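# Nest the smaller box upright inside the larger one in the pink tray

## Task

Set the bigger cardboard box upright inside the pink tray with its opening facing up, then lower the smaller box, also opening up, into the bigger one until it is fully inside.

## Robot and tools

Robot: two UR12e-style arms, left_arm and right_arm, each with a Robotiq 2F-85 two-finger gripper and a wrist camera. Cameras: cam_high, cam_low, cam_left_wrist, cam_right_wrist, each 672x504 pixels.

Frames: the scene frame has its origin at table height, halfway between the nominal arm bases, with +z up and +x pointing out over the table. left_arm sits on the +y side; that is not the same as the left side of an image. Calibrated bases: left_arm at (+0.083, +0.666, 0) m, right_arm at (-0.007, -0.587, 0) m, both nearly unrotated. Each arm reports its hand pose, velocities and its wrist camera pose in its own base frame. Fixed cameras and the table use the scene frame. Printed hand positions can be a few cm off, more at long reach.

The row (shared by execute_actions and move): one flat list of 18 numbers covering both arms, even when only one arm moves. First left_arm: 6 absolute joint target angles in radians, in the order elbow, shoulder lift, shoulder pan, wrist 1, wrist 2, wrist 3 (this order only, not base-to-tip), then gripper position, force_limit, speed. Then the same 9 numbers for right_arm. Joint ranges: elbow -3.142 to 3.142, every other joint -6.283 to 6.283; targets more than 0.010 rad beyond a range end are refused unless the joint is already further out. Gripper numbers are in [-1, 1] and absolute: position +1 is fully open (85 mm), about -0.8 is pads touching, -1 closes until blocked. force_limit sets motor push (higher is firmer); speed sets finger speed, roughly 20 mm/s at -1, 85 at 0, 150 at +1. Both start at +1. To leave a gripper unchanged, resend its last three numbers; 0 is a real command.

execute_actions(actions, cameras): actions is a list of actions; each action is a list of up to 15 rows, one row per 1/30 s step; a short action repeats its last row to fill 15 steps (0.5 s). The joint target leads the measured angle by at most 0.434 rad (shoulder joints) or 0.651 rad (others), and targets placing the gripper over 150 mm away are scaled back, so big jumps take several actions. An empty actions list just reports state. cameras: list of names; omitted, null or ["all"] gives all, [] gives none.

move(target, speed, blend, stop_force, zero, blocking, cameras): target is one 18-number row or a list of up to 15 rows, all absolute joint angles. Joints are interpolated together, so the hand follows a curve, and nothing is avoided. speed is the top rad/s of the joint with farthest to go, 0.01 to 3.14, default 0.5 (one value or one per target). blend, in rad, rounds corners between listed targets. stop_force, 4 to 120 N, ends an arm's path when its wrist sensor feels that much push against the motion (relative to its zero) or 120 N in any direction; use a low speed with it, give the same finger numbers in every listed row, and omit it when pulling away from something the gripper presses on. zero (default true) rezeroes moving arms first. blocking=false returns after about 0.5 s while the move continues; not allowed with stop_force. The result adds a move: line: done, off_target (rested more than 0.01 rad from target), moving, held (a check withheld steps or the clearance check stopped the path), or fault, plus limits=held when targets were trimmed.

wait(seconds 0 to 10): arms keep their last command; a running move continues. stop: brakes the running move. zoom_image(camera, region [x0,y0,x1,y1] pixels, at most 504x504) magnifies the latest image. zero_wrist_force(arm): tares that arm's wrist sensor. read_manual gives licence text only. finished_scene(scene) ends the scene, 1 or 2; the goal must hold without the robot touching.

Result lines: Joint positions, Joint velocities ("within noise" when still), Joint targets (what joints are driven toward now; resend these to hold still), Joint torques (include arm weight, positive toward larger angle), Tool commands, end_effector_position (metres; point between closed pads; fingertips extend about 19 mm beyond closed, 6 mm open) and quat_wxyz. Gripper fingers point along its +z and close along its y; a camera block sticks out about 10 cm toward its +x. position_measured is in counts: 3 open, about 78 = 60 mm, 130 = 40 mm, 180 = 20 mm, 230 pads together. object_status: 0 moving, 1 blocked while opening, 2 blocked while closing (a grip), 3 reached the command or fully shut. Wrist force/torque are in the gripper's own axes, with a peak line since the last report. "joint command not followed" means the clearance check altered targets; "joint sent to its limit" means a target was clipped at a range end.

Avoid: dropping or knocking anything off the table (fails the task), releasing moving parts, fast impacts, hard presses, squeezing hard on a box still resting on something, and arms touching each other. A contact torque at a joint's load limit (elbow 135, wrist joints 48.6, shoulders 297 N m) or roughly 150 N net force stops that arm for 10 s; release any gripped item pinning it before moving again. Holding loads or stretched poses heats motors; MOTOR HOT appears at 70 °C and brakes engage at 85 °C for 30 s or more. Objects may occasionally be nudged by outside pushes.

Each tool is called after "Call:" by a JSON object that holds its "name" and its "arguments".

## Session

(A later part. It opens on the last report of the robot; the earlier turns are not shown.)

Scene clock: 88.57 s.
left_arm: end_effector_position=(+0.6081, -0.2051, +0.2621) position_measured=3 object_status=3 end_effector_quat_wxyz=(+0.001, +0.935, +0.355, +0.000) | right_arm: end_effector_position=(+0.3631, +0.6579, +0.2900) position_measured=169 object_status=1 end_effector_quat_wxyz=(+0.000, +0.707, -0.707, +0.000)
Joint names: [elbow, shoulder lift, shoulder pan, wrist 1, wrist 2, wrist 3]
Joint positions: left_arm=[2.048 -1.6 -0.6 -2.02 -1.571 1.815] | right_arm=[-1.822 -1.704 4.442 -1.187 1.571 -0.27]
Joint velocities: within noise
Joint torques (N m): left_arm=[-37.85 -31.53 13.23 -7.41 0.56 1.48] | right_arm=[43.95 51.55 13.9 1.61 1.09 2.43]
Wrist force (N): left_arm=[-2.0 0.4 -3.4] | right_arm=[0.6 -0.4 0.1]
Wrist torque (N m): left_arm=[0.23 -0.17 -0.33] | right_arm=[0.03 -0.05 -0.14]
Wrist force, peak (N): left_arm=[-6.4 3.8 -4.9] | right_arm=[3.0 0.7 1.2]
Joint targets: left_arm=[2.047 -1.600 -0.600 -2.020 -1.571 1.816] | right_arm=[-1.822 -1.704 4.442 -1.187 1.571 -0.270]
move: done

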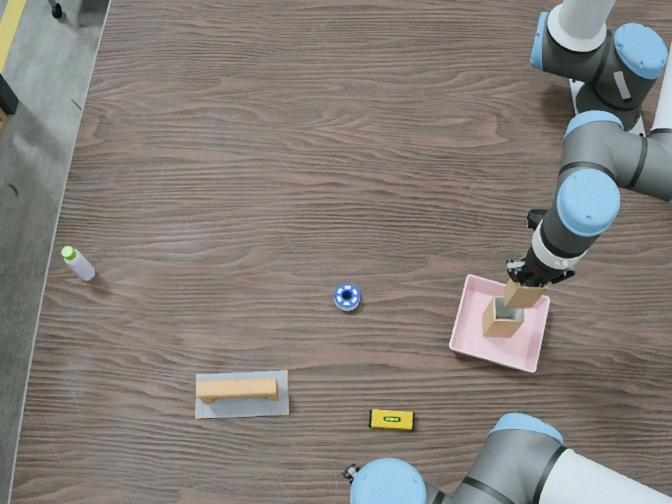

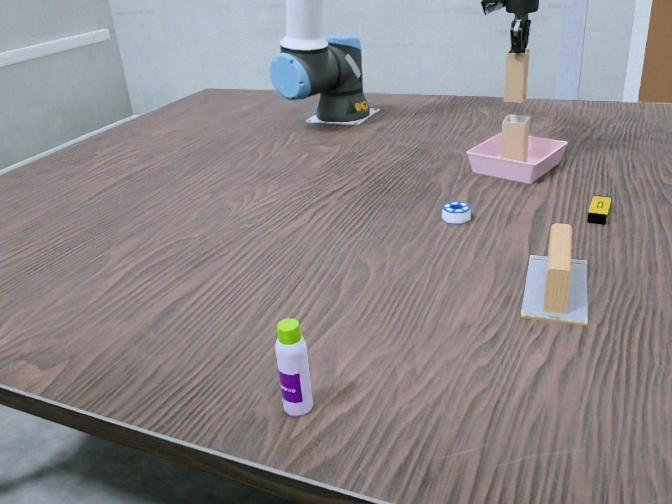

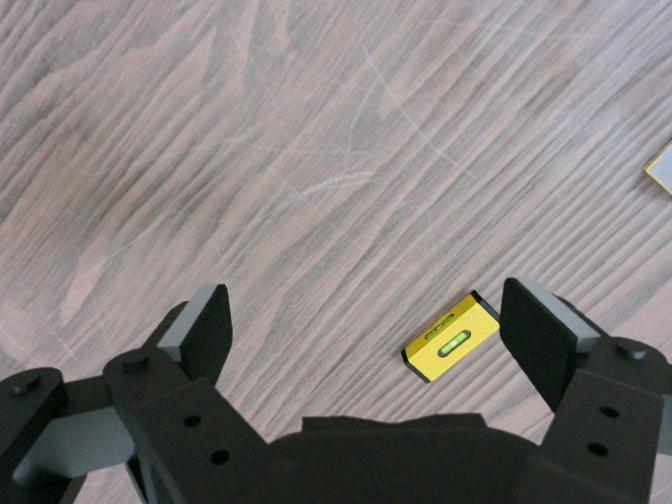

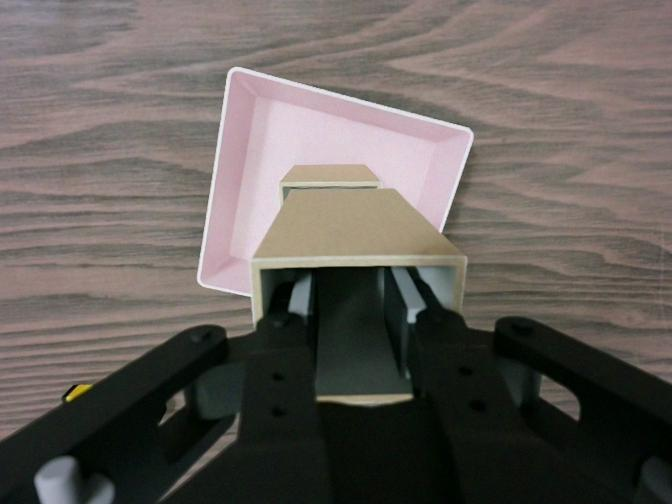

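Call:
{"name": "move", "arguments": {"target": [2.0475, -1.6, -0.6, -2.02, -1.5708, 1.8155, 1, -1, -1, -1.8412, -1.7424, 4.4355, -1.1288, 1.5708, -0.2734, 1, -1, -1], "speed": 0.08, "cameras": ["cam_right_wrist", "cam_low", "cam_high"]}}

Call:
{"name": "zoom_image", "arguments": {"camera": "cam_right_wrist", "region": [265, 150, 405, 220]}}

Call:
{"name": "zoom_image", "arguments": {"camera": "cam_low", "region": [480, 70, 550, 150]}}

Call:
{"name": "zoom_image", "arguments": {"camera": "cam_high", "region": [460, 260, 560, 360]}}

Scene clock: 102.00 s.
left_arm: end_effector_position=(+0.6082, -0.2051, +0.2621) position_measured=3 object_status=3 end_effector_quat_wxyz=(+0.001, +0.935, +0.355, +0.000) | right_arm: end_effector_position=(+0.3701, +0.6652, +0.2557) position_measured=169 object_status=1 end_effector_quat_wxyz=(+0.000, +0.706, -0.708, +0.000)
Joint names: [elbow, shoulder lift, shoulder pan, wrist 1, wrist 2, wrist 3]
Joint positions: left_arm=[2.048 -1.6 -0.6 -2.02 -1.571 1.816] | right_arm=[-1.841 -1.743 4.435 -1.129 1.571 -0.273]
Joint velocities: within noise
Joint torques (N m): left_arm=[-42.97 -31.13 10.12 -5.09 1.11 1.61] | right_arm=[52.83 76.01 -3.62 1.67 1.38 -1.97]
Wrist force (N): left_arm=[-1.7 0.2 -3.7] | right_arm=[0.7 0.2 0.2]
Wrist torque (N m): left_arm=[0.20 -0.22 -0.33] | right_arm=[0.12 -0.06 -0.11]
Wrist force, peak (N): left_arm=[-2.2 0.5 -3.8] | right_arm=[0.7 -0.3 -1.0]
Joint targets: left_arm=[2.047 -1.600 -0.600 -2.020 -1.571 1.816] | right_arm=[-1.841 -1.742 4.436 -1.129 1.571 -0.273]
move: done
Images, in order (width x height): cam_high 672x504, cam_low 672x504, cam_right_wrist 672x504.

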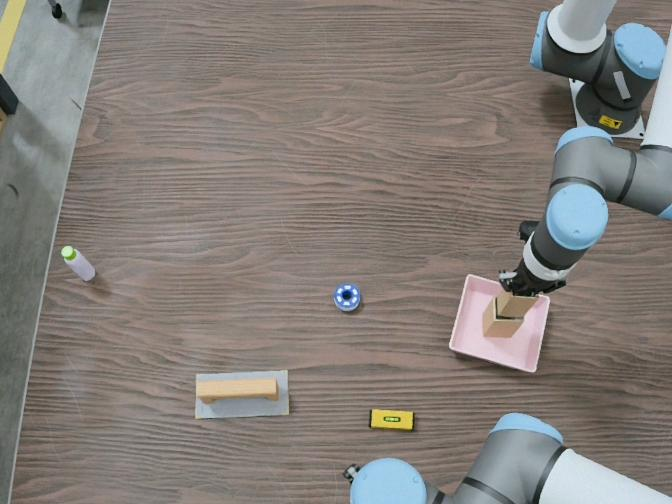

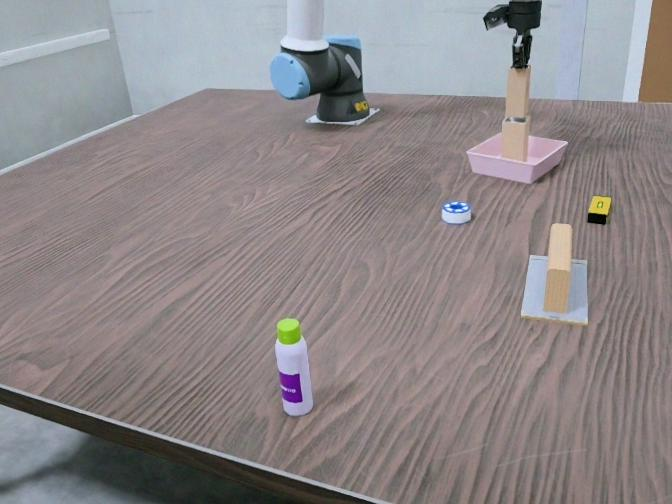

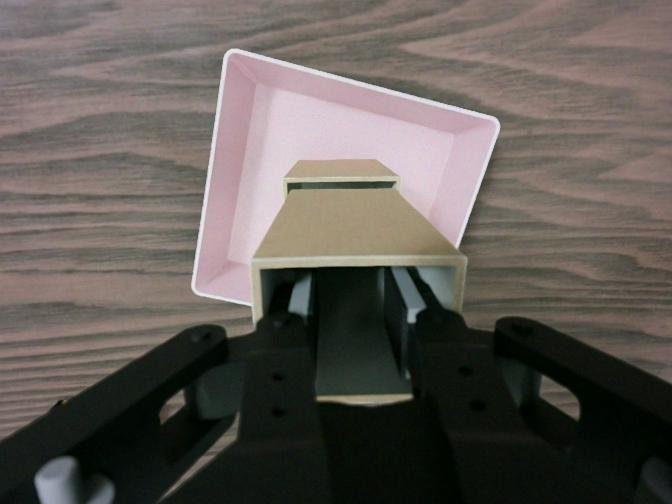

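Scaled by 3.600 from the camera's 672x504 image, which has a finer 960x720 frame.

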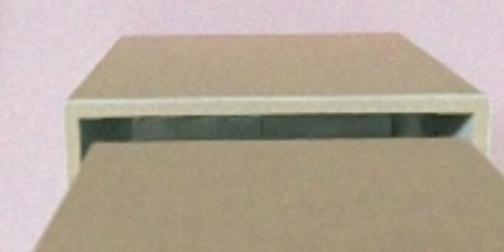

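Scaled by 6.300 from the camera's 672x504 image, which has a finer 960x720 frame.

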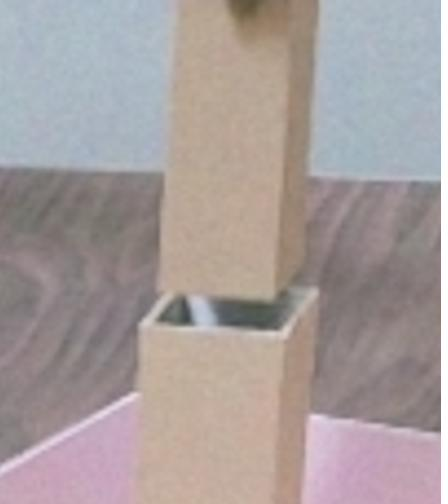

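Scaled by 5.040 from the camera's 672x504 image, which has a finer 960x720 frame.

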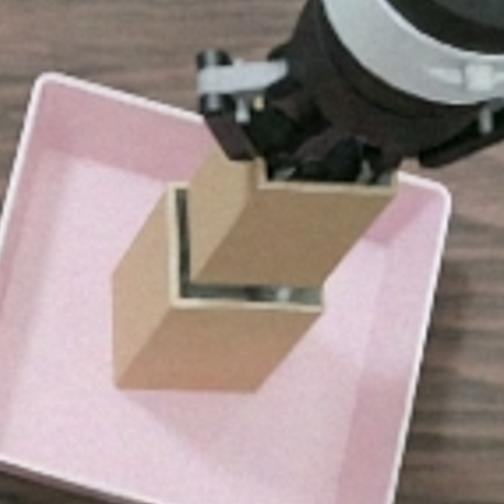

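Call:
{"name": "move", "arguments": {"target": [[2.0475, -1.6, -0.6, -2.02, -1.5708, 1.8155, 1, -1, -1, -1.87048, -1.76346, 4.43494, -1.07845, 1.5708, -0.27395, 1, -1, -1], [2.0475, -1.6, -0.6, -2.02, -1.5708, 1.8155, 1, -1, -1, -1.89897, -1.78902, 4.43494, -1.0244, 1.5708, -0.27395, 1, -1, -1], [2.0475, -1.6, -0.6, -2.02, -1.5708, 1.8155, 1, -1, -1, -1.92496, -1.81717, 4.43494, -0.97026, 1.5708, -0.27395, 1, -1, -1], [2.0475, -1.6, -0.6, -2.02, -1.5708, 1.8155, 1, -1, -1, -1.94549, -1.84372, 4.43494, -0.92318, 1.5708, -0.27395, 1, -1, -1], [2.0475, -1.6, -0.6, -2.02, -1.5708, 1.8155, 1, -1, -1, -1.95574, -1.85883, 4.43494, -0.89782, 1.5708, -0.27395, 1, -1, -1], [2.0475, -1.6, -0.6, -2.02, -1.5708, 1.8155, 1, -1, -1, -1.96542, -1.87446, 4.43494, -0.87251, 1.5708, -0.27395, 1, -1, -1]], "speed": [0.04, 0.06, 0.06, 0.06, 0.025, 0.012], "blend": [0.005, 0.005, 0.005, 0.005, 0.003, 0], "stop_force": 5}}

Call:
{"name": "zoom_image", "arguments": {"camera": "cam_right_wrist", "region": [200, 150, 540, 405]}}

Call:
{"name": "zoom_image", "arguments": {"camera": "cam_low", "region": [460, 70, 580, 190]}}

Scene clock: 121.93 s.
left_arm: end_effector_position=(+0.6082, -0.2051, +0.2621) position_measured=3 object_status=3 end_effector_quat_wxyz=(+0.001, +0.935, +0.355, +0.000) | right_arm: end_effector_position=(+0.3704, +0.6649, +0.1219) position_measured=169 object_status=1 end_effector_quat_wxyz=(+0.000, +0.706, -0.708, +0.000)
Joint names: [elbow, shoulder lift, shoulder pan, wrist 1, wrist 2, wrist 3]
Joint positions: left_arm=[2.048 -1.6 -0.6 -2.02 -1.571 1.816] | right_arm=[-1.96 -1.866 4.435 -0.887 1.571 -0.274]
Joint velocities: within noise
Joint torques (N m): left_arm=[-55.04 -31.31 6.46 -3.95 1.93 1.67] | right_arm=[43.26 77.48 -9.62 2.06 1.15 -1.56]
Wrist force (N): left_arm=[-1.9 0.2 -3.7] | right_arm=[1.0 -0.1 -4.7]
Wrist torque (N m): left_arm=[0.20 -0.19 -0.33] | right_arm=[0.07 -0.01 -0.13]
Wrist force, peak (N): left_arm=[-2.2 0.4 -3.8] | right_arm=[1.2 0.3 -9.4]
Joint targets: left_arm=[2.047 -1.600 -0.600 -2.020 -1.571 1.816] | right_arm=[-1.960 -1.866 4.435 -0.887 1.571 -0.274]
move: contact (right_arm); path passed 5 of 6 targets; right_arm: the wrist 1 is farthest, 0.014 rad from its target

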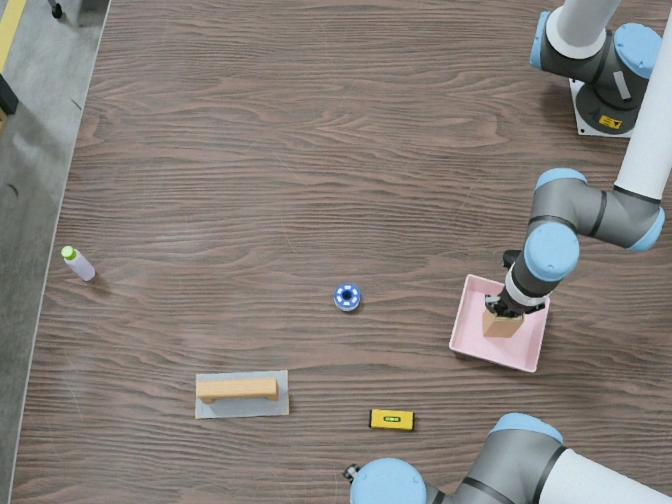

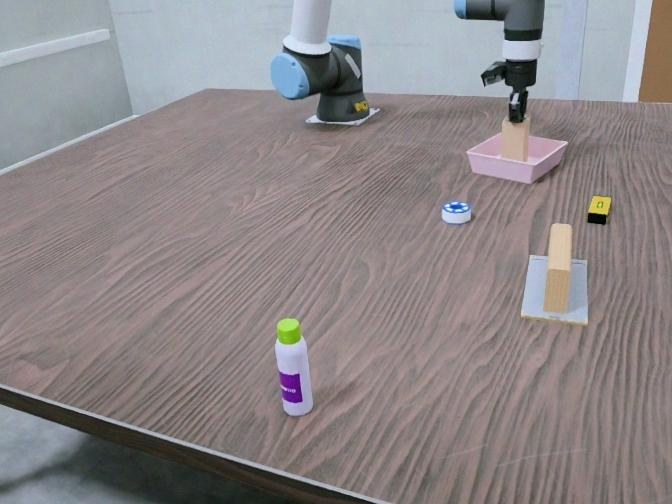

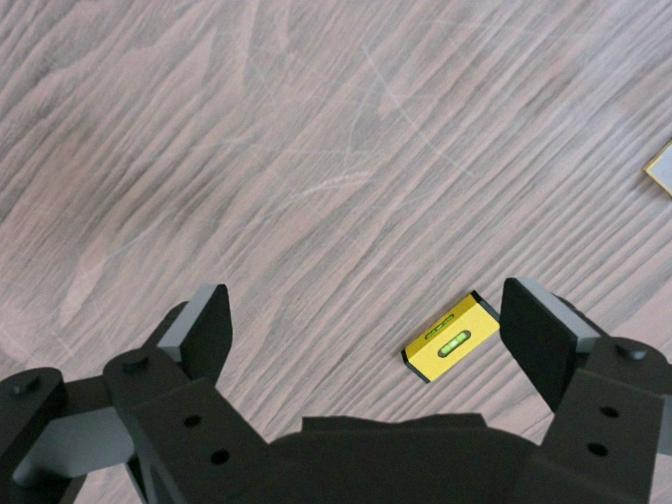

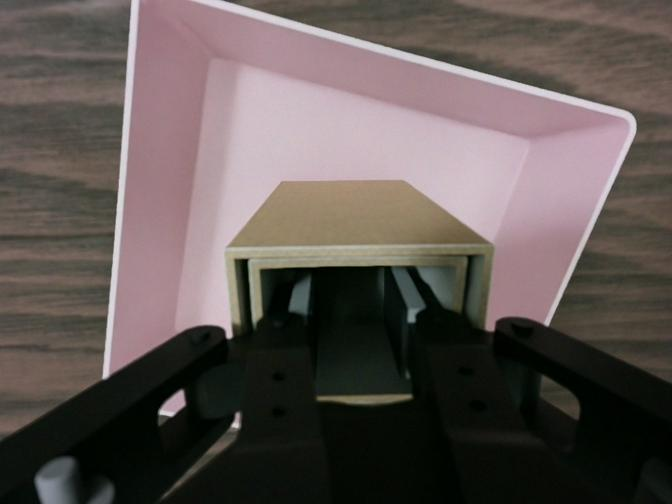

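Scaled by 1.482 from the camera's 672x504 image, which has a finer 960x720 frame.

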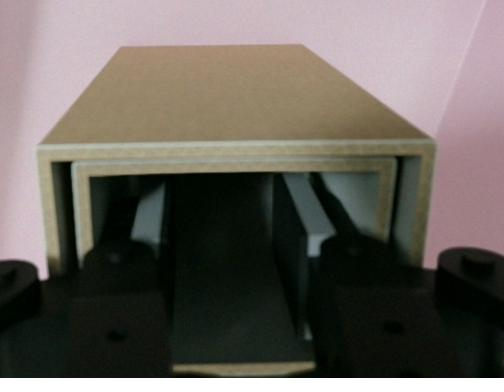

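Scaled by 4.200 from the camera's 672x504 image, which has a finer 960x720 frame.

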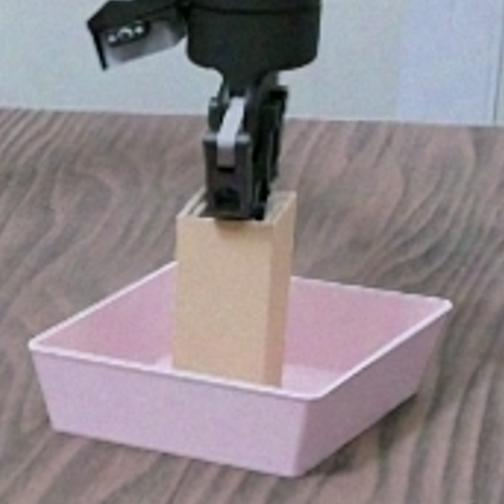

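Call:
{"name": "move", "arguments": {"target": [[2.0475, -1.6, -0.6, -2.02, -1.5708, 1.8155, 1, -1, -1, -1.96, -1.866, 4.43494, -0.887, 1.5708, -0.27395, -0.6, -1, -1], [2.0475, -1.6, -0.6, -2.02, -1.5708, 1.8155, 1, -1, -1, -1.92496, -1.81717, 4.43494, -0.97026, 1.5708, -0.27395, -0.6, -1, -1], [2.0475, -1.6, -0.6, -2.02, -1.5708, 1.8155, 1, -1, -1, -1.87048, -1.76346, 4.43494, -1.07845, 1.5708, -0.27395, -0.6, -1, -1]], "speed": [0.1, 0.1, 0.15], "blend": [0, 0.01, 0]}}

Call:
{"name": "zoom_image", "arguments": {"camera": "cam_right_wrist", "region": [200, 100, 540, 355]}}

Call:
{"name": "zoom_image", "arguments": {"camera": "cam_low", "region": [460, 70, 580, 190]}}

Scene clock: 127.43 s.
left_arm: end_effector_position=(+0.6082, -0.2051, +0.2621) position_measured=3 object_status=3 end_effector_quat_wxyz=(+0.001, +0.935, +0.355, +0.000) | right_arm: end_effector_position=(+0.3704, +0.6648, +0.2282) position_measured=205 object_status=3 end_effector_quat_wxyz=(+0.000, +0.706, -0.708, +0.000) end_effector_velocity=(+0.000, +0.000, -0.002) end_effector_angular_velocity=(+0.000, -0.002, +0.001)
Joint names: [elbow, shoulder lift, shoulder pan, wrist 1, wrist 2, wrist 3]
Joint positions: left_arm=[2.048 -1.6 -0.6 -2.02 -1.571 1.816] | right_arm=[-1.87 -1.763 4.435 -1.079 1.571 -0.274]
Joint velocities: left_arm=[within noise] | right_arm=[-0.003 -0.001 0 0.005 -0.002 0]
Joint torques (N m): left_arm=[-61.42 -34.46 2.83 -3.86 1.91 1.32] | right_arm=[34.69 49.64 -6.86 7.52 1.3 -1.08]
Wrist force (N): left_arm=[-1.7 0.5 -3.5] | right_arm=[0.1 0.2 0.3]
Wrist torque (N m): left_arm=[0.26 -0.22 -0.33] | right_arm=[0.14 0.04 -0.10]
Wrist force, peak (N): left_arm=[-2.2 0.2 -3.8] | right_arm=[0.7 0.3 -5.4]
Joint targets: left_arm=[2.047 -1.600 -0.600 -2.020 -1.571 1.816] | right_arm=[-1.870 -1.763 4.435 -1.078 1.571 -0.274]
move: done

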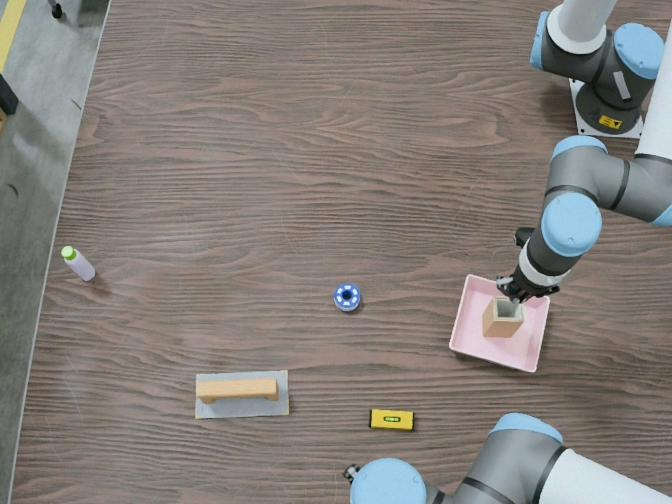

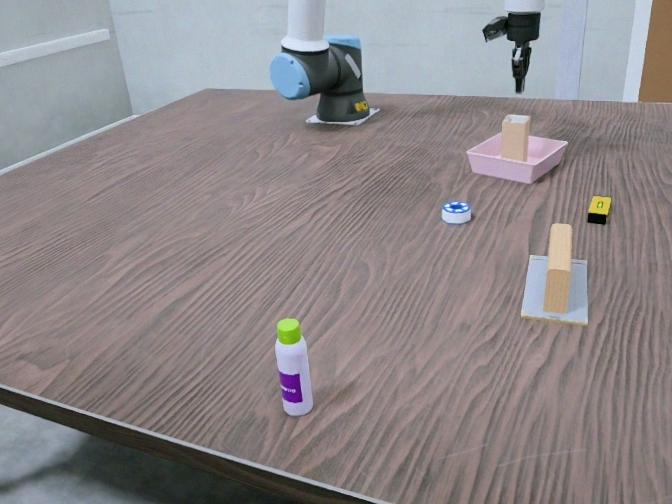

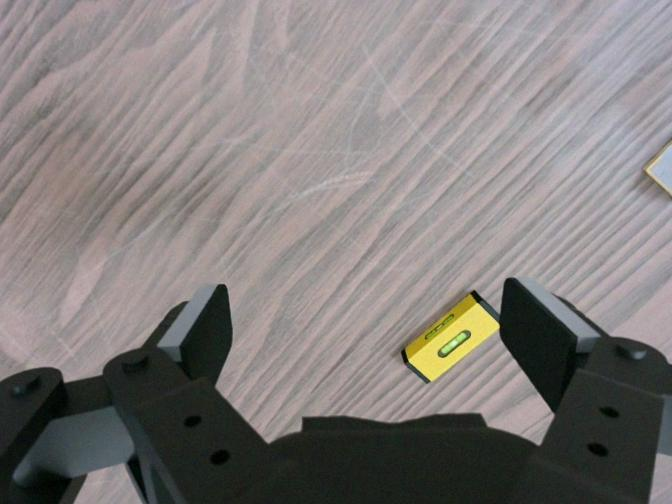

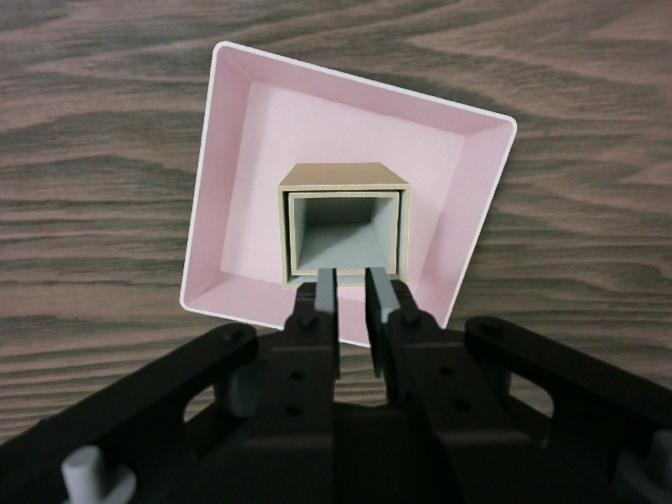

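Scaled by 1.482 from the camera's 672x504 image, which has a finer 960x720 frame.

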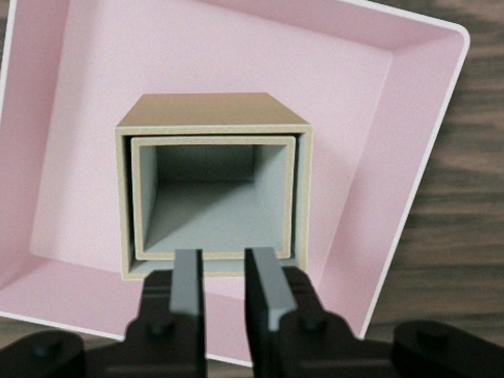

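Scaled by 4.200 from the camera's 672x504 image, which has a finer 960x720 frame.

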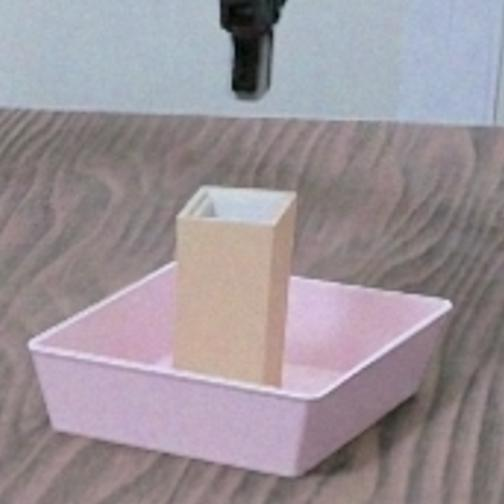

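Call:
{"name": "finished_scene", "arguments": {"scene": 2}}

The scene is finished: the task was done.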